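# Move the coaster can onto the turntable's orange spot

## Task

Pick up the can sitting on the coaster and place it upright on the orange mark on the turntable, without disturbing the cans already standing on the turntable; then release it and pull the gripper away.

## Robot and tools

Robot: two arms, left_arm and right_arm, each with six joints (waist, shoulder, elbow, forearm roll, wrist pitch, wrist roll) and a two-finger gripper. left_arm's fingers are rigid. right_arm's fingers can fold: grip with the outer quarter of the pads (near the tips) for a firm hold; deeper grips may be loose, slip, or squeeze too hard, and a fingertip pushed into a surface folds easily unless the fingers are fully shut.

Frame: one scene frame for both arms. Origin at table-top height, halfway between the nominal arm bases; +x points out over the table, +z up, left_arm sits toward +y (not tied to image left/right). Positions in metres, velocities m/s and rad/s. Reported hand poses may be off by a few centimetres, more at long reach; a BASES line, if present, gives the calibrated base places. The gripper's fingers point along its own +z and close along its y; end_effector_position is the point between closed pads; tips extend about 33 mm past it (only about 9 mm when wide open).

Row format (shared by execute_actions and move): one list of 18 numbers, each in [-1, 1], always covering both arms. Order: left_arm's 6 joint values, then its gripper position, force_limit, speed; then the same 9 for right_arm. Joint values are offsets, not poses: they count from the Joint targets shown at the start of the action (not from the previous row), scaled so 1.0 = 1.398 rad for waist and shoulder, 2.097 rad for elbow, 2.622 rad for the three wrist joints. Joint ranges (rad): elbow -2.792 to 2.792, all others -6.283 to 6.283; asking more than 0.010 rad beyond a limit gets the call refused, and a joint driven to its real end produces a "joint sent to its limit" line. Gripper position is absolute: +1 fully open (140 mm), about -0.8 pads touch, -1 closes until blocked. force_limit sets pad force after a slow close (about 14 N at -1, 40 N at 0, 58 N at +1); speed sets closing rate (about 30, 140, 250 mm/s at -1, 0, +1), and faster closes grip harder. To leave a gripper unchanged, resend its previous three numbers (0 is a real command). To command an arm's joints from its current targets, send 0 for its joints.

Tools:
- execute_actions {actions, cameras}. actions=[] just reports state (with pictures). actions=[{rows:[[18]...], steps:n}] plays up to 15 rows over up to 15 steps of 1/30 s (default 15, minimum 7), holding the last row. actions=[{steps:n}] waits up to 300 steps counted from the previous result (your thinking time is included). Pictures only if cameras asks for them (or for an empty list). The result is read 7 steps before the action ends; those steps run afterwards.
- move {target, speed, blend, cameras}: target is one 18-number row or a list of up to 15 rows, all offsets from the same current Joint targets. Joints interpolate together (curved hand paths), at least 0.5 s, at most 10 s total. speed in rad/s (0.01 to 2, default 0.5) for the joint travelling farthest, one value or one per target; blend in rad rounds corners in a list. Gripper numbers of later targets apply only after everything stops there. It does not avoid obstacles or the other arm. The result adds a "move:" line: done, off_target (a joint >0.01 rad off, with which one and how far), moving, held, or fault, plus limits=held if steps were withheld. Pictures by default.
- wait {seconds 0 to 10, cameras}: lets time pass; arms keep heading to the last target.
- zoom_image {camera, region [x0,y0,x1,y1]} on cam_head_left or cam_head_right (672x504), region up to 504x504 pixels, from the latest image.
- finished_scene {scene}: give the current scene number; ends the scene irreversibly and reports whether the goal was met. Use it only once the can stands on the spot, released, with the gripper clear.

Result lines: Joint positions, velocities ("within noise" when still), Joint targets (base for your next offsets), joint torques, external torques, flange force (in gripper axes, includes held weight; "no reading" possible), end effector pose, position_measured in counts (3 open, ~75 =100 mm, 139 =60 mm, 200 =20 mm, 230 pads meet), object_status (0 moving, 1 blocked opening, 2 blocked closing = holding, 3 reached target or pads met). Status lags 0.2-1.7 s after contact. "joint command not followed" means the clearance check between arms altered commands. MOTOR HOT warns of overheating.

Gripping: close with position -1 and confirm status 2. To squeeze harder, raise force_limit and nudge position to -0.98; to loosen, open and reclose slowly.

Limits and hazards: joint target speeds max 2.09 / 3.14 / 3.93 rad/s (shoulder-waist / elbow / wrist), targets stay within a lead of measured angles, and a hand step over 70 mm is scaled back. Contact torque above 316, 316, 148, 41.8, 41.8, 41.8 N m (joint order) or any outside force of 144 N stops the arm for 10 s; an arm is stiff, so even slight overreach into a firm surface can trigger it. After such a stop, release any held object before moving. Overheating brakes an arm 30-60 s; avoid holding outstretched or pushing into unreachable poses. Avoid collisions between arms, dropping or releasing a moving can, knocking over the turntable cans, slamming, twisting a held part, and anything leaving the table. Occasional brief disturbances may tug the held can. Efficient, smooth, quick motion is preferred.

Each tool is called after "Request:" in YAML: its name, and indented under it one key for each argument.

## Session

Request:
execute_actions:
  actions: []
  cameras: ["all"]

Scene clock: 0.00 s of 6600.00 s.
left_arm: end_effector_position=(+0.4980, +0.5171, +0.1707) position_measured=3 object_status=3 end_effector_quat_wxyz=(-0.187, -0.539, +0.767, -0.294) | right_arm: end_effector_position=(+0.4457, -0.0870, +0.3322) position_measured=3 object_status=3 end_effector_quat_wxyz=(+0.037, +0.951, -0.092, +0.294)
Joint positions: left_arm=[0.185 0.147 2.085 -0.761 1.195 4.119] | right_arm=[1.114 -0.156 2.015 -0.63 1.167 3.037]
Joint velocities: within noise
Joint torques (N m): no reading
External joint torques (N m): no reading
Flange force (N): no reading
Joint targets: left_arm=[0.185 0.147 2.085 -0.761 1.195 4.119] | right_arm=[1.114 -0.156 2.015 -0.630 1.167 3.037]

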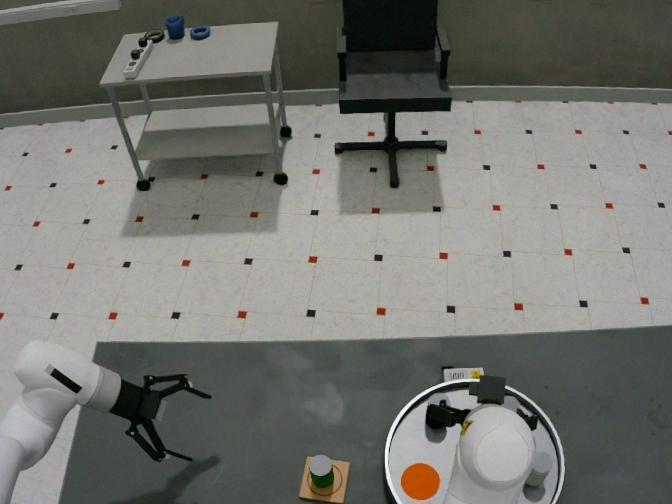

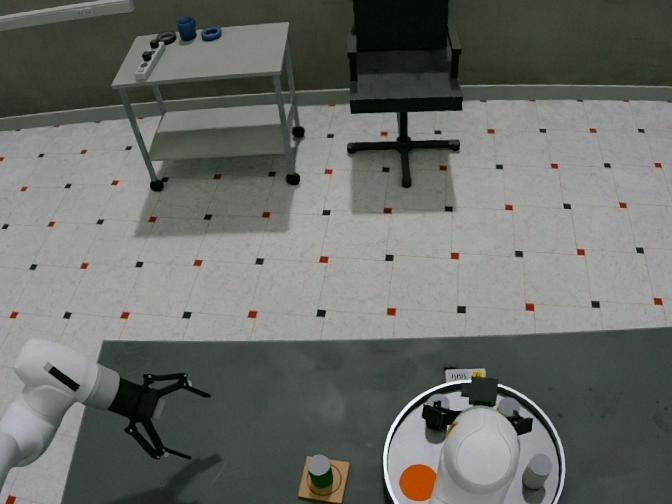

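Request:
zoom_image:
  camera: "cam_head_left"
  region: [370, 364, 580, 504]

Request:
zoom_image:
  camera: "cam_head_left"
  region: [290, 440, 354, 504]

Request:
zoom_image:
  camera: "cam_head_right"
  region: [290, 440, 354, 504]

Scaled by 2.400.

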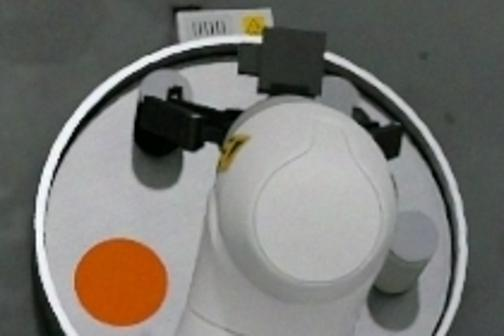

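Scaled by 7.875.

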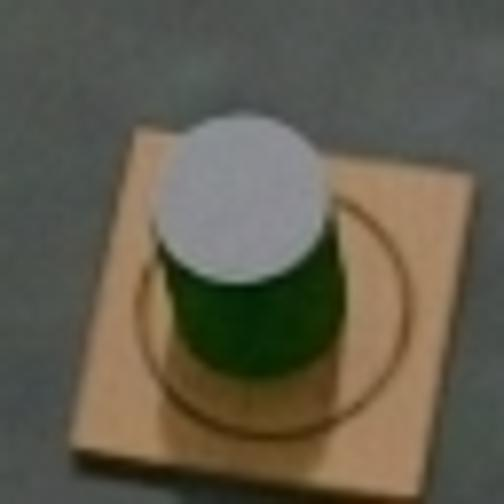

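Scaled by 7.875.

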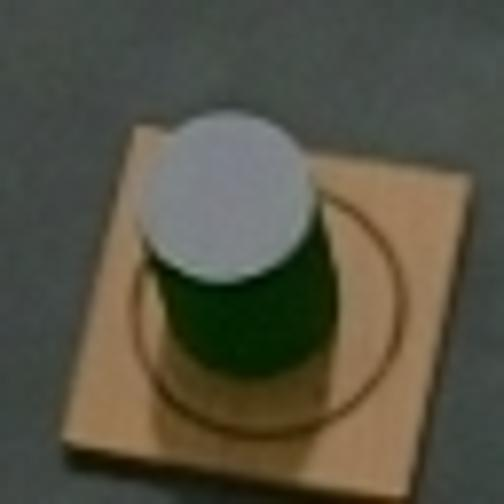

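Request:
execute_actions:
  actions: []
  cameras: ["cam_head_left"]

Request:
zoom_image:
  camera: "cam_head_left"
  region: [370, 364, 580, 504]

Scene clock: 8.17 s of 6600.00 s.
left_arm: end_effector_position=(+0.4980, +0.5171, +0.1707) position_measured=3 object_status=3 end_effector_quat_wxyz=(-0.187, -0.539, +0.767, -0.294) | right_arm: end_effector_position=(+0.4457, -0.0870, +0.3322) position_measured=3 object_status=3 end_effector_quat_wxyz=(+0.037, +0.951, -0.092, +0.294)
Joint positions: left_arm=[0.185 0.147 2.085 -0.761 1.195 4.119] | right_arm=[1.114 -0.156 2.015 -0.63 1.167 3.037]
Joint velocities: within noise
Joint torques (N m): left_arm=[-2.67 -49.38 -28.73 0.77 0.81 -0.58] | right_arm=[-3.21 -24.72 -38.32 1.63 0.2 0.36]
External joint torques (N m): left_arm=[2.62 3.5 -2.14 0.3 0.19 0.56] | right_arm=[3.29 0.77 -2.02 0.3 -0.33 -0.36]
Flange force (N): left_arm=[-10.0 -3.9 -3.4] | right_arm=[-2.6 -6.0 -5.1]
Joint targets: left_arm=[0.185 0.147 2.085 -0.761 1.195 4.119] | right_arm=[1.114 -0.156 2.015 -0.630 1.167 3.037]
Steps of this call (1-245: nothing new was sent). Readings (joint positions of left_arm | right_arm; what the end effector reports):
1: [0.185 0.147 2.085 -0.761 1.195 4.119] | [1.114 -0.156 2.015 -0.630 1.167 3.037] | left_arm position_measured=3 object_status=3 | right_arm position_measured=3 object_status=3
2: [0.185 0.147 2.085 -0.761 1.195 4.119] | [1.114 -0.156 2.015 -0.630 1.167 3.037] | left_arm position_measured=3 object_status=3 | right_arm position_measured=3 object_status=3
4: [0.185 0.147 2.085 -0.761 1.195 4.119] | [1.114 -0.156 2.015 -0.630 1.167 3.037] | left_arm position_measured=3 object_status=3 | right_arm position_measured=3 object_status=3
8: [0.185 0.147 2.085 -0.761 1.195 4.119] | [1.114 -0.156 2.015 -0.630 1.167 3.037] | left_arm position_measured=3 object_status=3 | right_arm position_measured=3 object_status=3
245: the state above
Images, in order (width x height): cam_head_left 672x504.

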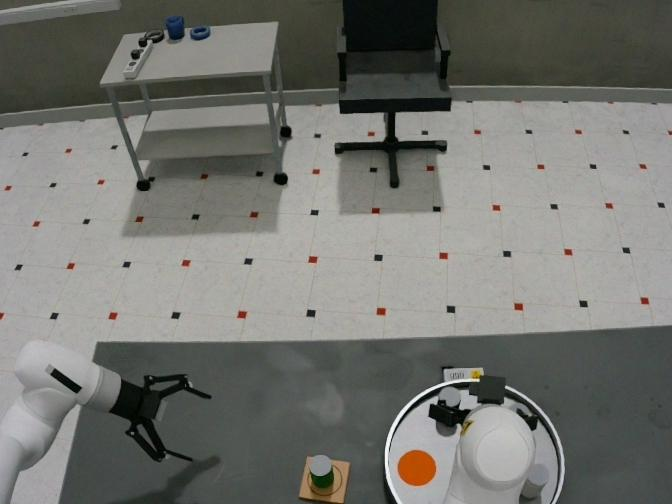

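Scaled by 2.400.

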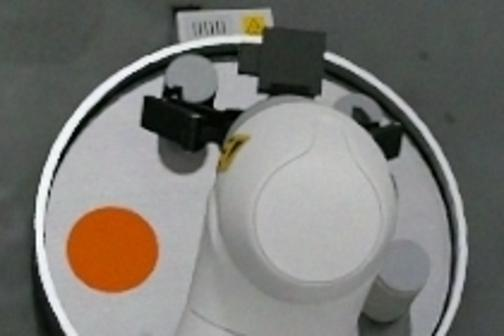

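Request:
execute_actions:
  actions: []
  cameras: ["all"]

Scene clock: 11.07 s of 6600.00 s.
left_arm: end_effector_position=(+0.4980, +0.5171, +0.1707) position_measured=3 object_status=3 end_effector_quat_wxyz=(-0.187, -0.539, +0.767, -0.294) | right_arm: end_effector_position=(+0.4457, -0.0870, +0.3322) position_measured=3 object_status=3 end_effector_quat_wxyz=(+0.037, +0.951, -0.092, +0.294)
Joint positions: left_arm=[0.185 0.147 2.085 -0.761 1.195 4.119] | right_arm=[1.114 -0.156 2.015 -0.63 1.167 3.037]
Joint velocities: within noise
Joint torques (N m): left_arm=[-2.29 -49.16 -28.69 0.87 0.77 -0.58] | right_arm=[-2.91 -25.13 -38.41 1.73 0.12 0.25]
External joint torques (N m): left_arm=[2.34 3.33 -2.16 0.2 0.22 0.57] | right_arm=[3.24 0.66 -1.95 0.2 -0.25 -0.25]
Flange force (N): left_arm=[-9.4 -4.0 -3.2] | right_arm=[-2.9 -5.8 -5.1]
Joint targets: left_arm=[0.185 0.147 2.085 -0.761 1.195 4.119] | right_arm=[1.114 -0.156 2.015 -0.630 1.167 3.037]
Steps of this call (1-87: nothing new was sent). Readings (joint positions of left_arm | right_arm; what the end effector reports):
1: [0.185 0.147 2.085 -0.761 1.195 4.119] | [1.114 -0.156 2.015 -0.630 1.167 3.037] | left_arm position_measured=3 object_status=3 | right_arm position_measured=3 object_status=3
2: [0.185 0.147 2.085 -0.761 1.195 4.119] | [1.114 -0.156 2.015 -0.630 1.167 3.037] | left_arm position_measured=3 object_status=3 | right_arm position_measured=3 object_status=3
4: [0.185 0.147 2.085 -0.761 1.195 4.119] | [1.114 -0.156 2.015 -0.630 1.167 3.037] | left_arm position_measured=3 object_status=3 | right_arm position_measured=3 object_status=3
8: [0.185 0.147 2.085 -0.761 1.195 4.119] | [1.114 -0.156 2.015 -0.630 1.167 3.037] | left_arm position_measured=3 object_status=3 | right_arm position_measured=3 object_status=3
87: the state above

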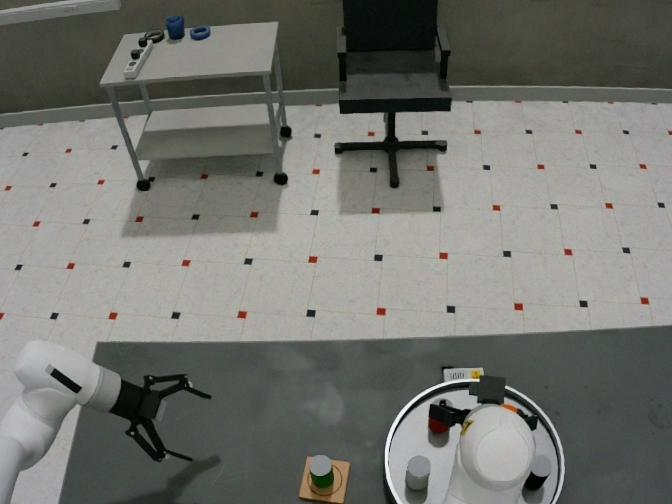

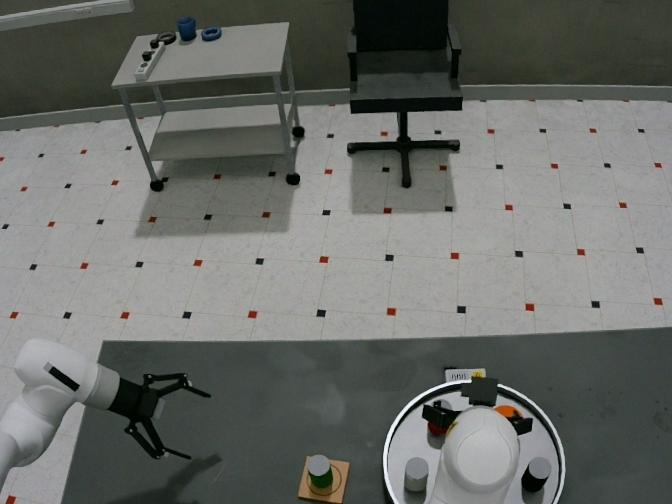

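Request:
move:
  target: [-0.66795,-0.03598,-0.08188,0.29024,-0.02418,-0.23166,0.2,0.5,1.0,-0.72318,-0.12589,0.0248,-0.11861,0.00648,-0.10259,1.0,0.0,0.0]
  speed: 0.8
  cameras: ["all"]

Scene clock: 14.07 s of 6600.00 s.
left_arm: end_effector_position=(+0.4353, +0.2391, +0.1993) position_measured=104 object_status=3 end_effector_quat_wxyz=(+0.000, -0.249, +0.968, +0.000) | right_arm: end_effector_position=(+0.5262, -0.6400, +0.4479) position_measured=3 object_status=3 end_effector_quat_wxyz=(+0.298, +0.809, -0.381, +0.334)
Joint positions: left_arm=[-0.749 0.096 1.914 0 1.131 3.512] | right_arm=[0.103 -0.332 2.067 -0.941 1.184 2.769]
Joint velocities: within noise
Joint torques (N m): left_arm=[-3.53 -51.09 -35.5 3.84 -0.11 -0.58] | right_arm=[-3.1 -8.22 -39.85 0.33 0.17 0.3]
External joint torques (N m): left_arm=[3.49 3.54 -2.19 -0.01 0.12 0.58] | right_arm=[3.1 0.12 -2.31 0.15 -0.37 -0.29]
Flange force (N): left_arm=[-10.6 -5.9 -0.2] | right_arm=[0.9 -5.3 -7.3]
Joint targets: left_arm=[-0.749 0.097 1.914 0.000 1.131 3.512] | right_arm=[0.103 -0.332 2.067 -0.941 1.184 2.769]
Kept back: nothing.
move: done

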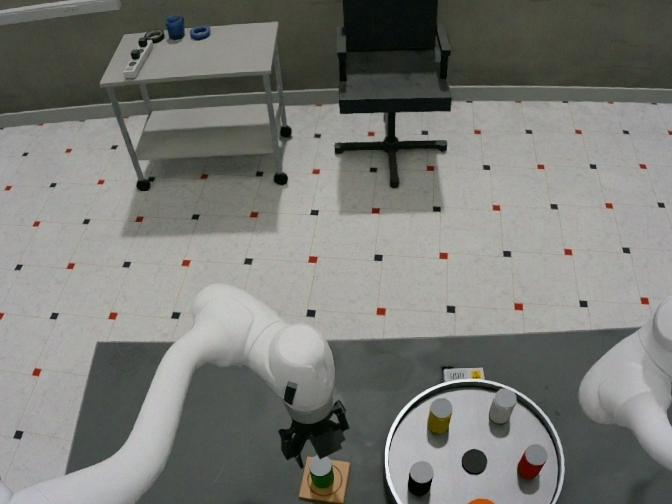

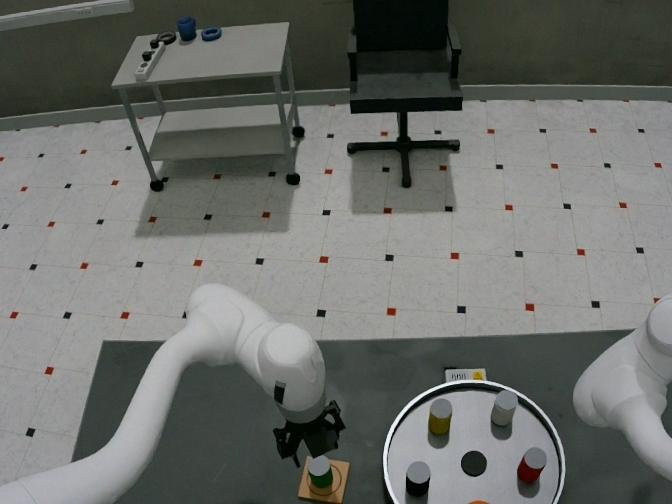

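Request:
zoom_image:
  camera: "cam_head_left"
  region: [264, 404, 364, 504]

Request:
zoom_image:
  camera: "cam_head_right"
  region: [264, 404, 364, 504]

Request:
zoom_image:
  camera: "cam_head_left"
  region: [380, 372, 512, 504]

Scaled by 5.040.

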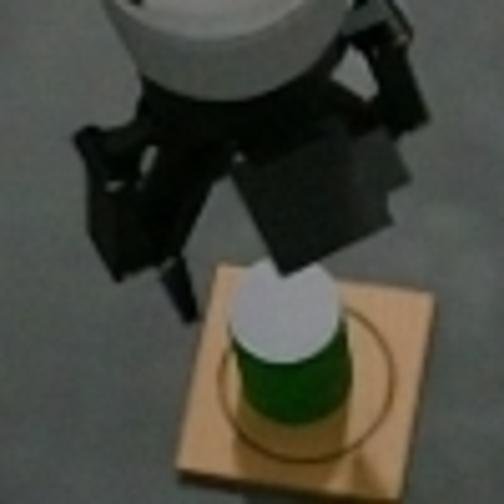

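Scaled by 5.040.

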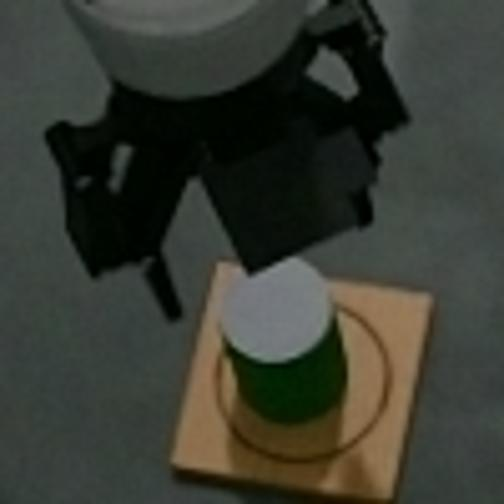

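Scaled by 3.818.

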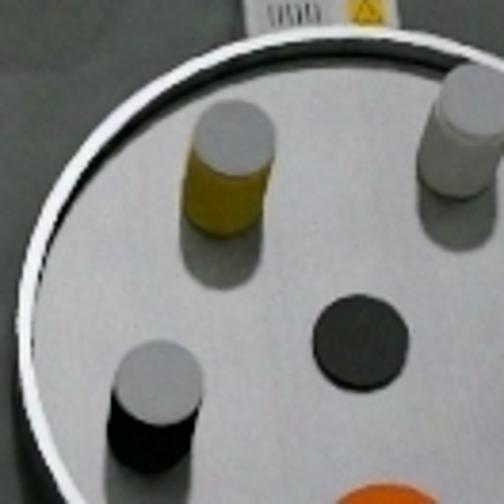

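Request:
move:
  target: [0,0.080134,0.057742,0,-0.088915,0,0.2,0.5,1.0,0,0,0,0,0,0,1.0,0.0,0.0]
  speed: 0.3
  cameras: ["all"]

Request:
zoom_image:
  camera: "cam_head_left"
  region: [264, 404, 364, 504]

Request:
zoom_image:
  camera: "cam_head_right"
  region: [264, 404, 364, 504]

Scene clock: 21.07 s of 6600.00 s.
left_arm: end_effector_position=(+0.4353, +0.2390, +0.0784) position_measured=104 object_status=3 end_effector_quat_wxyz=(+0.000, -0.249, +0.968, +0.000) | right_arm: end_effector_position=(+0.5262, -0.6401, +0.4479) position_measured=3 object_status=3 end_effector_quat_wxyz=(+0.298, +0.809, -0.381, +0.334)
Joint positions: left_arm=[-0.749 0.208 2.035 0 0.898 3.512] | right_arm=[0.103 -0.332 2.067 -0.941 1.184 2.769]
Joint velocities: within noise
Joint torques (N m): left_arm=[-3.18 -57.1 -30.25 3.33 -0.23 -0.56] | right_arm=[-2.88 -8.21 -39.87 0.26 0.12 0.32]
External joint torques (N m): left_arm=[3.15 3.22 -2.32 -0.02 0.25 0.56] | right_arm=[2.78 0.48 -2.06 0.23 -0.31 -0.31]
Flange force (N): left_arm=[-9.8 -5.7 1.2] | right_arm=[1.1 -5.3 -6.4]
Joint targets: left_arm=[-0.749 0.209 2.035 0.000 0.898 3.512] | right_arm=[0.103 -0.332 2.067 -0.941 1.184 2.769]
Kept back: nothing.
move: done

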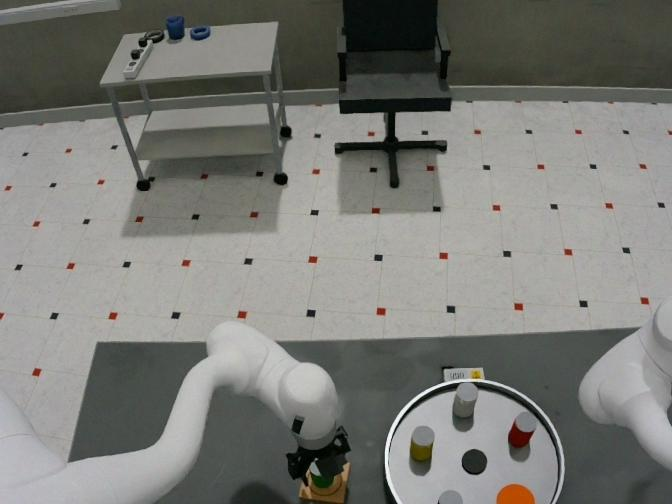

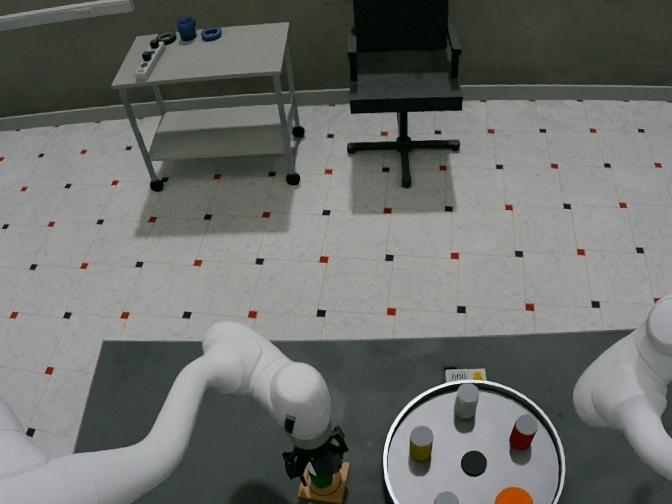

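Scaled by 5.040.

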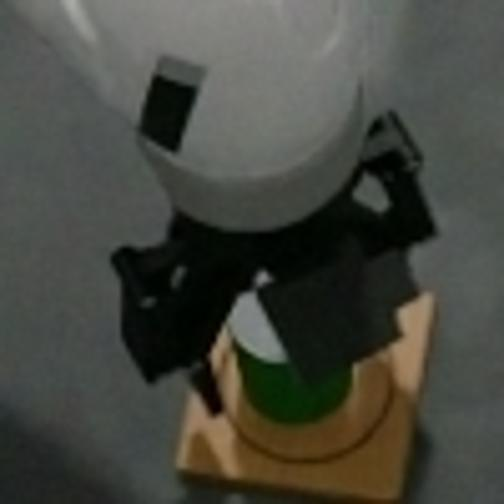

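Scaled by 5.040.

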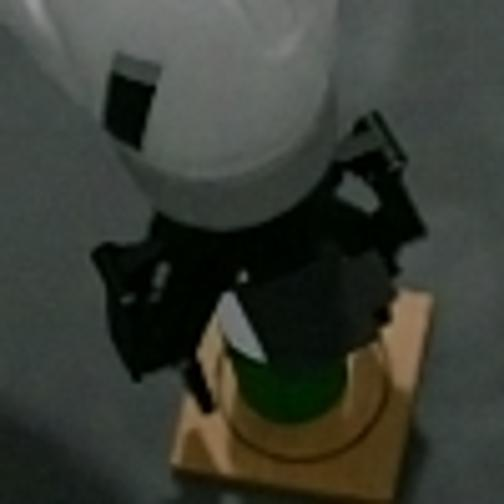

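Request:
move:
  target: [0,0,0,0,0,0,-1.0,0.5,-1.0,0,0,0,0,0,0,1.0,0.0,0.0]
  speed: 0.3
  cameras: ["cam_head_left"]

Request:
zoom_image:
  camera: "cam_head_left"
  region: [264, 404, 364, 504]

Scene clock: 23.17 s of 6600.00 s.
left_arm: end_effector_position=(+0.4353, +0.2391, +0.0783) position_measured=154 object_status=0 end_effector_quat_wxyz=(+0.000, -0.249, +0.968, +0.000) | right_arm: end_effector_position=(+0.5262, -0.6401, +0.4479) position_measured=3 object_status=3 end_effector_quat_wxyz=(+0.298, +0.809, -0.381, +0.334)
Joint positions: left_arm=[-0.749 0.209 2.035 0 0.898 3.512] | right_arm=[0.103 -0.332 2.067 -0.941 1.184 2.769]
Joint velocities: within noise
Joint torques (N m): left_arm=[-2.52 -48.14 -25.03 3.27 -0.99 -0.55] | right_arm=[-3.53 -8.67 -40.21 0.31 0.1 0.34]
External joint torques (N m): left_arm=[2.54 -6.05 -7.75 0.06 1 0.55] | right_arm=[3.53 0.92 -1.9 0.18 -0.31 -0.33]
Flange force (N): left_arm=[-7.6 -3.5 -15.2] | right_arm=[0.1 -7.0 -7.7]
Joint targets: left_arm=[-0.749 0.209 2.035 0.000 0.898 3.512] | right_arm=[0.103 -0.332 2.067 -0.941 1.184 2.769]
Kept back: nothing.
move: done
Images, in order (width x height): cam_head_left 672x504.

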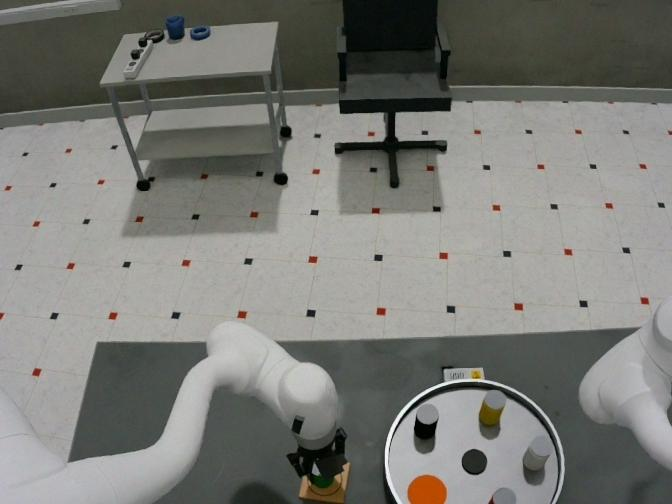

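Scaled by 5.040.

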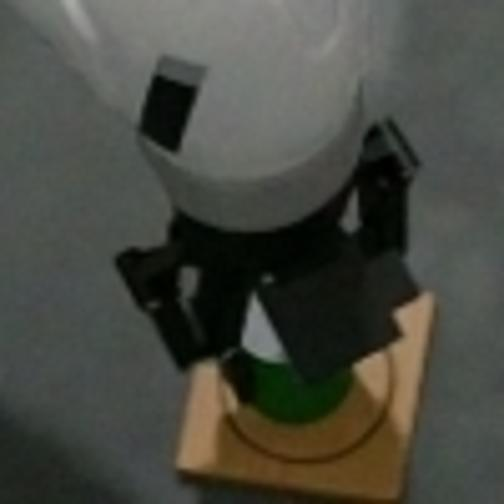

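Request:
move:
  target:
    - [0,-0.10122,-0.08393,0,0.1211,0,-1.0,0.5,-1.0,0,0,0,0,0,0,1.0,0.0,0.0]
    - [-0.23606,0.04496,-0.20065,0,0.13651,0,-1.0,0.5,-1.0,0,0,0,0,0,0,1.0,0.0,0.0]
  speed: 0.4
  blend: [0.04,0]
  cameras: ["all"]

Request:
zoom_image:
  camera: "cam_head_left"
  region: [380, 372, 512, 504]

Request:
zoom_image:
  camera: "cam_head_right"
  region: [380, 372, 512, 504]

Scene clock: 28.50 s of 6600.00 s.
left_arm: end_effector_position=(+0.3701, -0.0036, +0.2444) position_measured=154 object_status=2 end_effector_quat_wxyz=(+0.000, -0.087, +0.996, +0.000) | right_arm: end_effector_position=(+0.5262, -0.6401, +0.4479) position_measured=3 object_status=3 end_effector_quat_wxyz=(+0.298, +0.809, -0.381, +0.334)
Joint positions: left_arm=[-1.079 0.271 1.614 0 1.256 3.512] | right_arm=[0.103 -0.332 2.067 -0.941 1.184 2.769]
Joint velocities: within noise
Joint torques (N m): left_arm=[-2.41 -73.36 -38.65 4.1 -0.13 -0.54] | right_arm=[-3.94 -8.16 -40.03 0.18 0.05 0.3]
External joint torques (N m): left_arm=[2.45 6.11 -0.97 -0.07 0.14 0.54] | right_arm=[4 0.07 -1.95 0.3 -0.25 -0.29]
Flange force (N): left_arm=[-8.6 -8.9 1.6] | right_arm=[-0.8 -6.3 -9.4]
Joint targets: left_arm=[-1.079 0.271 1.614 0.000 1.256 3.512] | right_arm=[0.103 -0.332 2.067 -0.941 1.184 2.769]
Kept back: nothing.
move: done; blend cut to 0 rad at target 1

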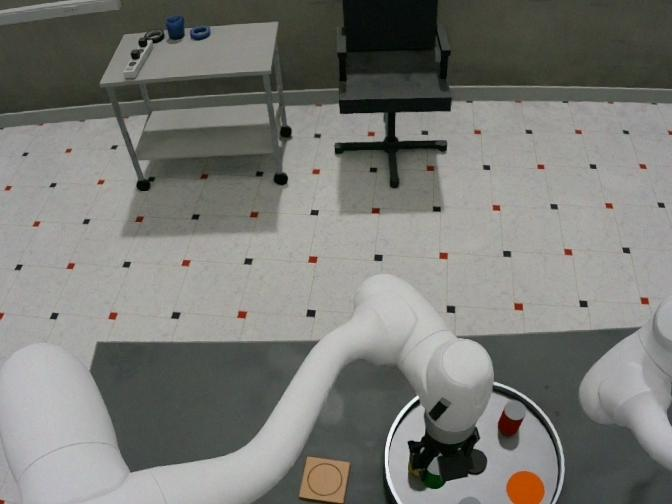

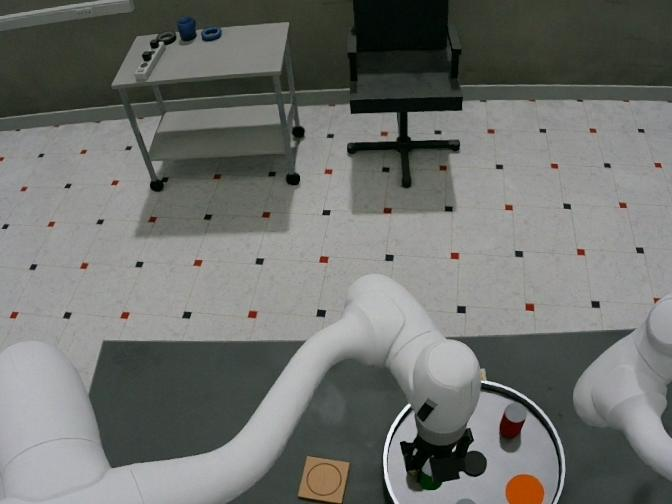

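Scaled by 3.818.

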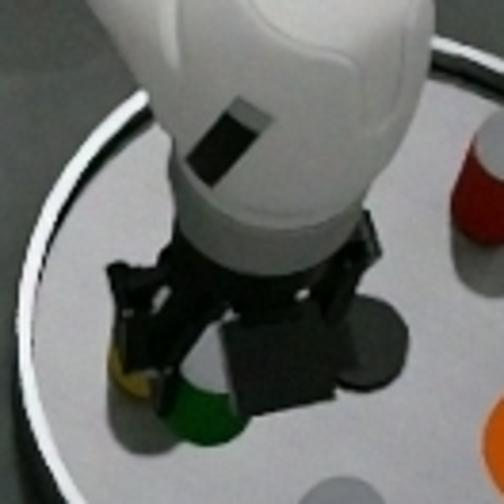

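Scaled by 3.818.

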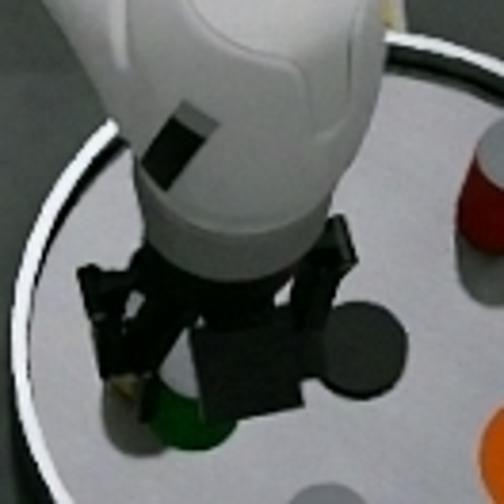

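Request:
zoom_image:
  camera: "cam_head_left"
  region: [495, 444, 555, 504]

Request:
zoom_image:
  camera: "cam_head_right"
  region: [495, 444, 555, 504]

Scaled by 8.400.

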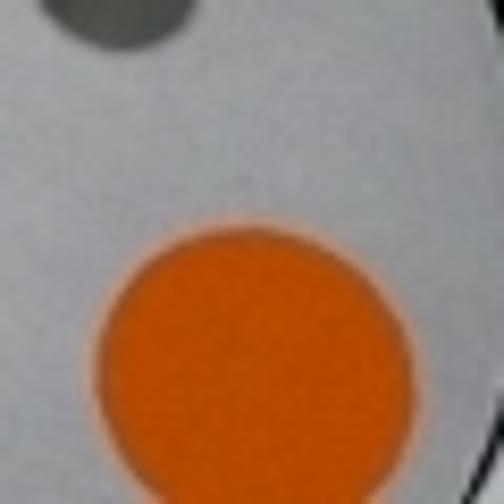

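Scaled by 8.400.

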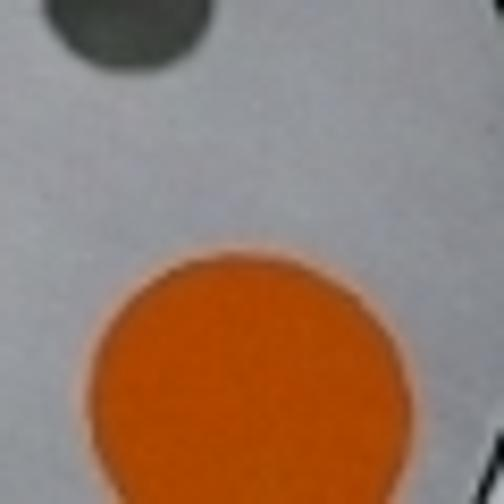

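Request:
execute_actions:
  actions:
    - {"steps": 300}
  cameras: ["cam_head_left"]

Request:
zoom_image:
  camera: "cam_head_left"
  region: [380, 372, 512, 504]

Request:
execute_actions:
  actions:
    - {"steps": 171}
  cameras: ["cam_head_left"]

Request:
zoom_image:
  camera: "cam_head_left"
  region: [495, 444, 555, 504]

Scene clock: 38.50 s of 6600.00 s.
left_arm: end_effector_position=(+0.3701, -0.0037, +0.2444) position_measured=154 object_status=2 end_effector_quat_wxyz=(+0.000, -0.087, +0.996, +0.000) | right_arm: end_effector_position=(+0.5262, -0.6401, +0.4479) position_measured=3 object_status=3 end_effector_quat_wxyz=(+0.298, +0.809, -0.381, +0.334)
Joint positions: left_arm=[-1.079 0.271 1.614 0 1.256 3.512] | right_arm=[0.103 -0.332 2.067 -0.941 1.184 2.769]
Joint velocities: within noise
Joint torques (N m): left_arm=[-3.31 -73.1 -38.34 4.03 -0.22 -0.65] | right_arm=[-3.25 -8.18 -39.75 0.33 0.16 0.3]
External joint torques (N m): left_arm=[3.29 5.68 -1.46 0.02 0.22 0.65] | right_arm=[3.26 0.08 -2.33 0.14 -0.35 -0.29]
Flange force (N): left_arm=[-10.1 -8.7 0.7] | right_arm=[0.7 -5.5 -7.8]
Joint targets: left_arm=[-1.079 0.271 1.614 0.000 1.256 3.512] | right_arm=[0.103 -0.332 2.067 -0.941 1.184 2.769]
Steps of this call (1-300: nothing new was sent). Readings (joint positions of left_arm | right_arm; what the end effector reports):
1: [-1.079 0.271 1.614 0.000 1.256 3.512] | [0.103 -0.332 2.067 -0.941 1.184 2.769] | left_arm position_measured=154 object_status=2 | right_arm position_measured=3 object_status=3
2: [-1.079 0.271 1.614 0.000 1.256 3.512] | [0.103 -0.332 2.067 -0.941 1.184 2.769] | left_arm position_measured=154 object_status=2 | right_arm position_measured=3 object_status=3
4: [-1.079 0.271 1.614 0.000 1.256 3.512] | [0.103 -0.332 2.067 -0.941 1.184 2.769] | left_arm position_measured=154 object_status=2 | right_arm position_measured=3 object_status=3
8: [-1.079 0.271 1.614 0.000 1.256 3.512] | [0.103 -0.332 2.067 -0.941 1.184 2.769] | left_arm position_measured=154 object_status=2 | right_arm position_measured=3 object_status=3
300: the state above
Images, in order (width x height): cam_head_left 672x504.

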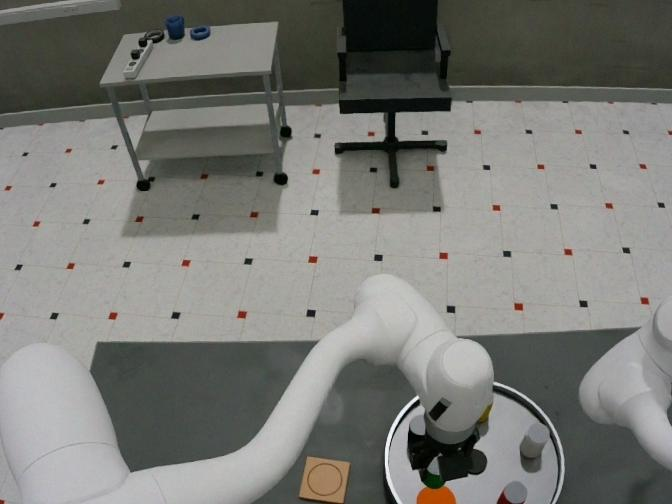

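Scaled by 3.818.

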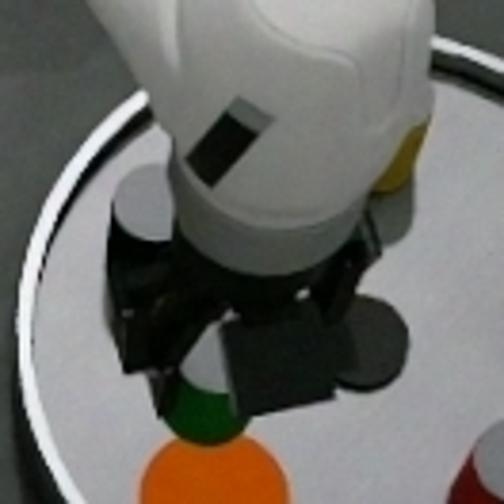

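Scene clock: 44.20 s of 6600.00 s.
left_arm: end_effector_position=(+0.3701, -0.0037, +0.2444) position_measured=154 object_status=2 end_effector_quat_wxyz=(+0.000, -0.087, +0.996, +0.000) | right_arm: end_effector_position=(+0.5262, -0.6401, +0.4479) position_measured=3 object_status=3 end_effector_quat_wxyz=(+0.298, +0.809, -0.381, +0.334)
Joint positions: left_arm=[-1.079 0.271 1.614 0 1.256 3.512] | right_arm=[0.103 -0.332 2.067 -0.941 1.184 2.769]
Joint velocities: within noise
Joint torques (N m): left_arm=[-2.93 -73.19 -37.97 3.97 -0.15 -0.59] | right_arm=[-3.69 -8.58 -39.97 0.29 0.09 0.27]
External joint torques (N m): left_arm=[2.91 5.66 -1.87 0.08 0.16 0.59] | right_arm=[3.7 0.9 -1.93 0.2 -0.29 -0.26]
Flange force (N): left_arm=[-9.8 -9.6 0.3] | right_arm=[-0.1 -7.3 -8.1]
Joint targets: left_arm=[-1.079 0.271 1.614 0.000 1.256 3.512] | right_arm=[0.103 -0.332 2.067 -0.941 1.184 2.769]
Steps of this call (1-171: nothing new was sent). Readings (joint positions of left_arm | right_arm; what the end effector reports):
1: [-1.079 0.271 1.614 0.000 1.256 3.512] | [0.103 -0.332 2.067 -0.941 1.184 2.769] | left_arm position_measured=154 object_status=2 | right_arm position_measured=3 object_status=3
2: [-1.079 0.271 1.614 0.000 1.256 3.512] | [0.103 -0.332 2.067 -0.941 1.184 2.769] | left_arm position_measured=154 object_status=2 | right_arm position_measured=3 object_status=3
4: [-1.079 0.271 1.614 0.000 1.256 3.512] | [0.103 -0.332 2.067 -0.941 1.184 2.769] | left_arm position_measured=154 object_status=2 | right_arm position_measured=3 object_status=3
8: [-1.079 0.271 1.614 0.000 1.256 3.512] | [0.103 -0.332 2.067 -0.941 1.184 2.769] | left_arm position_measured=154 object_status=2 | right_arm position_measured=3 object_status=3
171: the state above
Images, in order (width x height): cam_head_left 672x504.

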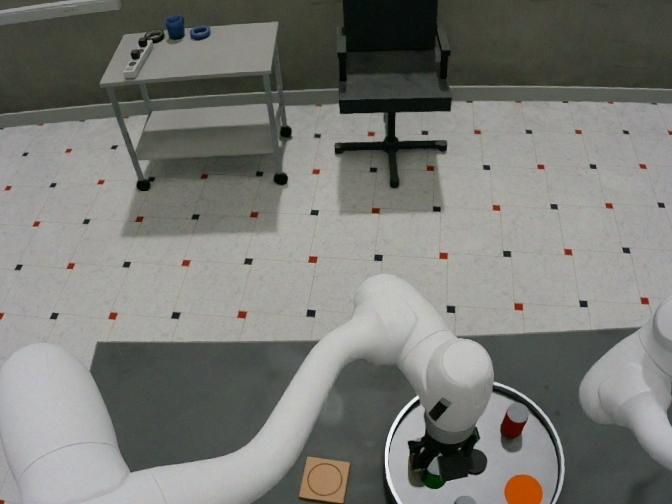

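Scaled by 8.400.

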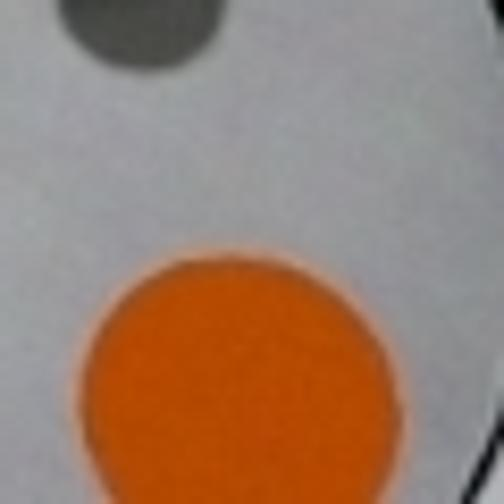

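Request:
zoom_image:
  camera: "cam_head_left"
  region: [409, 444, 469, 504]

Scaled by 8.400.

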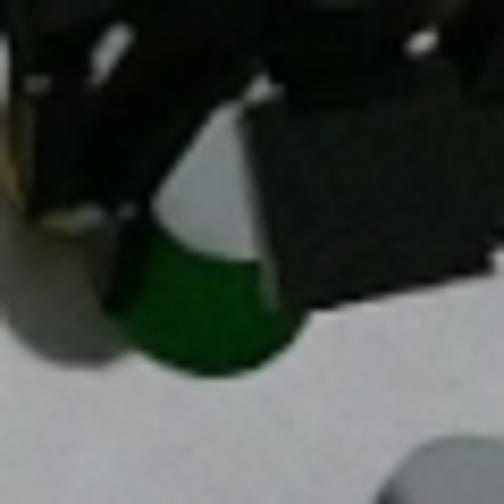

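Request:
execute_actions:
  actions:
    - {"steps": 298}
  cameras: ["cam_head_left"]

Request:
zoom_image:
  camera: "cam_head_left"
  region: [404, 452, 456, 504]

Request:
execute_actions:
  actions:
    - {"steps": 2}
  cameras: ["cam_head_left"]

Request:
zoom_image:
  camera: "cam_head_left"
  region: [404, 452, 456, 504]

Request:
execute_actions:
  actions:
    - {"steps": 2}
  cameras: ["cam_head_left"]

Request:
zoom_image:
  camera: "cam_head_left"
  region: [404, 452, 456, 504]

Scene clock: 54.13 s of 6600.00 s.
left_arm: end_effector_position=(+0.3701, -0.0037, +0.2444) position_measured=154 object_status=2 end_effector_quat_wxyz=(+0.000, -0.087, +0.996, +0.000) | right_arm: end_effector_position=(+0.5262, -0.6401, +0.4479) position_measured=3 object_status=3 end_effector_quat_wxyz=(+0.298, +0.809, -0.381, +0.334)
Joint positions: left_arm=[-1.079 0.271 1.614 0 1.256 3.512] | right_arm=[0.103 -0.332 2.067 -0.941 1.184 2.769]
Joint velocities: within noise
Joint torques (N m): left_arm=[-2.58 -72.94 -38.28 4 -0.22 -0.63] | right_arm=[-3.45 -8.23 -39.94 0.32 0.19 0.25]
External joint torques (N m): left_arm=[2.58 5.5 -1.41 0.03 0.23 0.63] | right_arm=[3.24 0.53 -2.11 0.14 -0.39 -0.24]
Flange force (N): left_arm=[-8.9 -8.8 0.6] | right_arm=[0.5 -6.2 -7.2]
Joint targets: left_arm=[-1.079 0.271 1.614 0.000 1.256 3.512] | right_arm=[0.103 -0.332 2.067 -0.941 1.184 2.769]
Steps of this call (1-298: nothing new was sent). Readings (joint positions of left_arm | right_arm; what the end effector reports):
1: [-1.079 0.271 1.614 0.000 1.256 3.512] | [0.103 -0.332 2.067 -0.941 1.184 2.769] | left_arm position_measured=154 object_status=2 | right_arm position_measured=3 object_status=3
2: [-1.079 0.271 1.614 0.000 1.256 3.512] | [0.103 -0.332 2.067 -0.941 1.184 2.769] | left_arm position_measured=154 object_status=2 | right_arm position_measured=3 object_status=3
4: [-1.079 0.271 1.614 0.000 1.256 3.512] | [0.103 -0.332 2.067 -0.941 1.184 2.769] | left_arm position_measured=154 object_status=2 | right_arm position_measured=3 object_status=3
8: [-1.079 0.271 1.614 0.000 1.256 3.512] | [0.103 -0.332 2.067 -0.941 1.184 2.769] | left_arm position_measured=154 object_status=2 | right_arm position_measured=3 object_status=3
298: the state above
Images, in order (width x height): cam_head_left 672x504.

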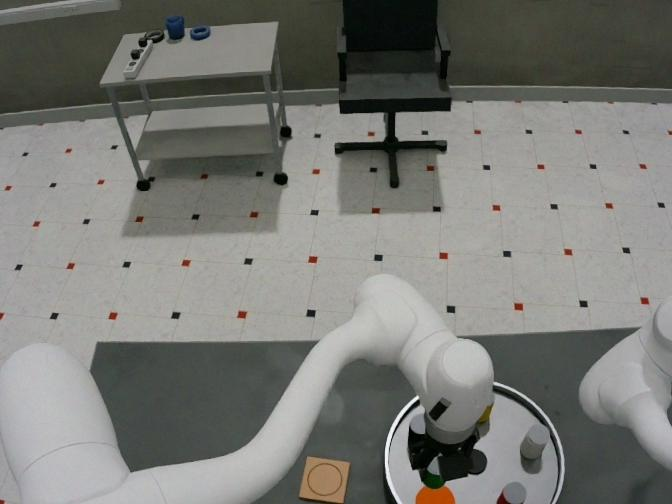

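Scaled by 9.692.

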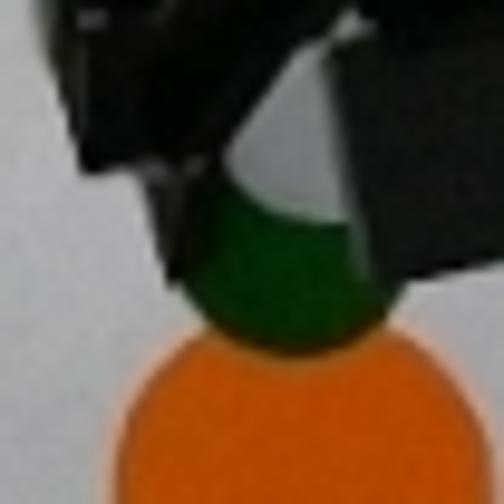

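Scene clock: 54.20 s of 6600.00 s.
left_arm: end_effector_position=(+0.3701, -0.0037, +0.2444) position_measured=154 object_status=2 end_effector_quat_wxyz=(+0.000, -0.087, +0.996, +0.000) | right_arm: end_effector_position=(+0.5262, -0.6401, +0.4479) position_measured=3 object_status=3 end_effector_quat_wxyz=(+0.298, +0.809, -0.381, +0.334)
Joint positions: left_arm=[-1.079 0.271 1.614 0 1.256 3.512] | right_arm=[0.103 -0.332 2.067 -0.941 1.184 2.769]
Joint velocities: within noise
Joint torques (N m): left_arm=[-2.94 -72.88 -38.09 4.12 -0.23 -0.58] | right_arm=[-3.67 -8.82 -39.62 0.2 0.23 0.32]
External joint torques (N m): left_arm=[2.85 5.66 -1.61 -0.08 0.24 0.58] | right_arm=[3.55 0.99 -2.47 0.28 -0.43 -0.31]
Flange force (N): left_arm=[-9.5 -9.2 0.4] | right_arm=[1.2 -7.4 -7.8]
Joint targets: left_arm=[-1.079 0.271 1.614 0.000 1.256 3.512] | right_arm=[0.103 -0.332 2.067 -0.941 1.184 2.769]
Steps of this call (1-2: nothing new was sent). Readings (joint positions of left_arm | right_arm; what the end effector reports):
1: [-1.079 0.271 1.614 0.000 1.256 3.512] | [0.103 -0.332 2.067 -0.941 1.184 2.769] | left_arm position_measured=154 object_status=2 | right_arm position_measured=3 object_status=3
2: the state above
Images, in order (width x height): cam_head_left 672x504.

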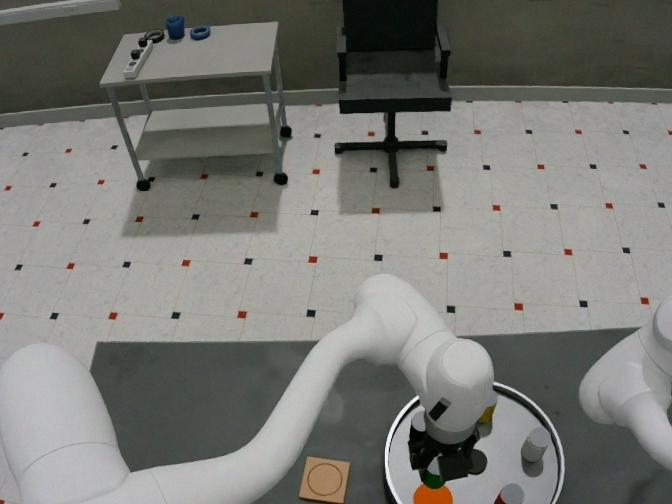

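Scaled by 9.692.

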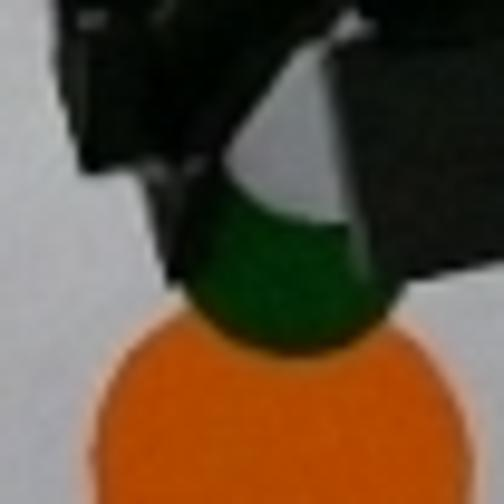

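Scene clock: 54.27 s of 6600.00 s.
left_arm: end_effector_position=(+0.3701, -0.0037, +0.2444) position_measured=154 object_status=2 end_effector_quat_wxyz=(+0.000, -0.087, +0.996, +0.000) | right_arm: end_effector_position=(+0.5262, -0.6401, +0.4479) position_measured=3 object_status=3 end_effector_quat_wxyz=(+0.298, +0.809, -0.381, +0.334)
Joint positions: left_arm=[-1.079 0.271 1.614 0 1.256 3.512] | right_arm=[0.103 -0.332 2.067 -0.941 1.184 2.769]
Joint velocities: within noise
Joint torques (N m): left_arm=[-2.16 -73.05 -38.09 4 -0.11 -0.56] | right_arm=[-3.57 -8.16 -40.14 0.35 0.08 0.26]
External joint torques (N m): left_arm=[2.14 5.86 -1.6 0.04 0.11 0.56] | right_arm=[3.41 0.63 -1.96 0.13 -0.29 -0.25]
Flange force (N): left_arm=[-8.6 -9.8 0.8] | right_arm=[0.1 -6.5 -7.7]
Joint targets: left_arm=[-1.079 0.271 1.614 0.000 1.256 3.512] | right_arm=[0.103 -0.332 2.067 -0.941 1.184 2.769]
Steps of this call (1-2: nothing new was sent). Readings (joint positions of left_arm | right_arm; what the end effector reports):
1: [-1.079 0.271 1.614 0.000 1.256 3.512] | [0.103 -0.332 2.067 -0.941 1.184 2.769] | left_arm position_measured=154 object_status=2 | right_arm position_measured=3 object_status=3
2: the state above
Images, in order (width x height): cam_head_left 672x504.

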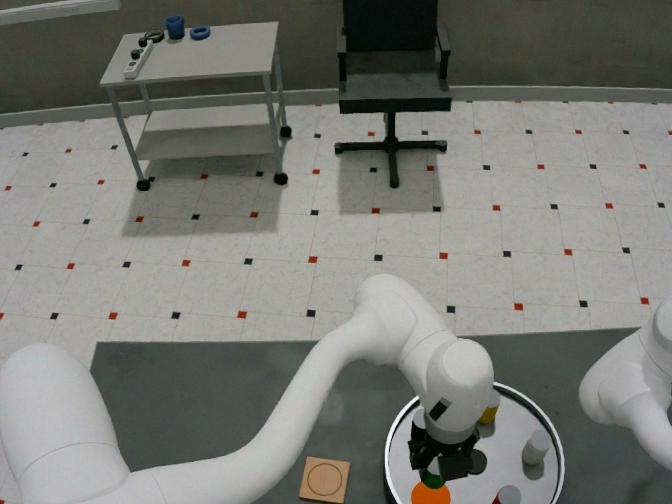

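Scaled by 9.692.

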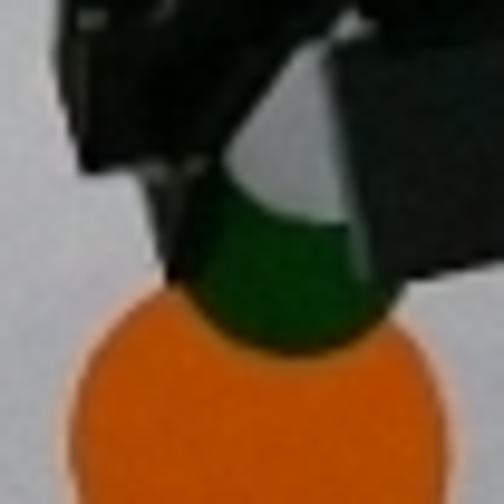

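Request:
execute_actions:
  actions:
    - {"steps": 300}
  cameras: ["cam_head_left"]

Request:
zoom_image:
  camera: "cam_head_left"
  region: [380, 372, 512, 504]

Scene clock: 64.33 s of 6600.00 s.
left_arm: end_effector_position=(+0.3701, -0.0037, +0.2444) position_measured=154 object_status=2 end_effector_quat_wxyz=(+0.000, -0.087, +0.996, +0.000) | right_arm: end_effector_position=(+0.5262, -0.6401, +0.4479) position_measured=3 object_status=3 end_effector_quat_wxyz=(+0.298, +0.809, -0.381, +0.334)
Joint positions: left_arm=[-1.079 0.271 1.614 0 1.256 3.512] | right_arm=[0.103 -0.332 2.067 -0.941 1.184 2.769]
Joint velocities: within noise
Joint torques (N m): left_arm=[-2.47 -72.84 -37.9 4.03 -0.22 -0.55] | right_arm=[-3.6 -7.73 -40.14 0.27 0.15 0.25]
External joint torques (N m): left_arm=[2.53 5.48 -1.8 0.01 0.23 0.55] | right_arm=[3.6 -0.03 -1.85 0.22 -0.35 -0.24]
Flange force (N): left_arm=[-9.1 -9.5 0.2] | right_arm=[-0.7 -5.6 -8.2]
Joint targets: left_arm=[-1.079 0.271 1.614 0.000 1.256 3.512] | right_arm=[0.103 -0.332 2.067 -0.941 1.184 2.769]
Steps of this call (1-302: nothing new was sent). Readings (joint positions of left_arm | right_arm; what the end effector reports):
1: [-1.079 0.271 1.614 0.000 1.256 3.512] | [0.103 -0.332 2.067 -0.941 1.184 2.769] | left_arm position_measured=154 object_status=2 | right_arm position_measured=3 object_status=3
2: [-1.079 0.271 1.614 0.000 1.256 3.512] | [0.103 -0.332 2.067 -0.941 1.184 2.769] | left_arm position_measured=154 object_status=2 | right_arm position_measured=3 object_status=3
4: [-1.079 0.271 1.614 0.000 1.256 3.512] | [0.103 -0.332 2.067 -0.941 1.184 2.769] | left_arm position_measured=154 object_status=2 | right_arm position_measured=3 object_status=3
8: [-1.079 0.271 1.614 0.000 1.256 3.512] | [0.103 -0.332 2.067 -0.941 1.184 2.769] | left_arm position_measured=154 object_status=2 | right_arm position_measured=3 object_status=3
302: the state above
Images, in order (width x height): cam_head_left 672x504.

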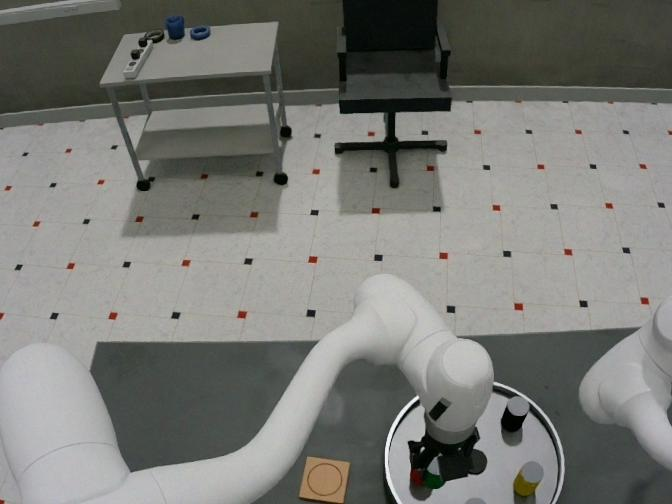

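Scaled by 3.818.

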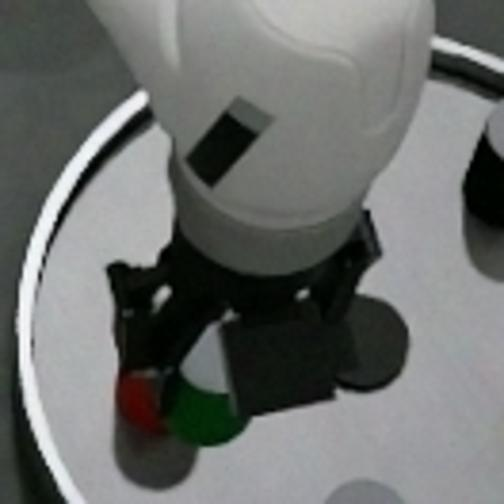

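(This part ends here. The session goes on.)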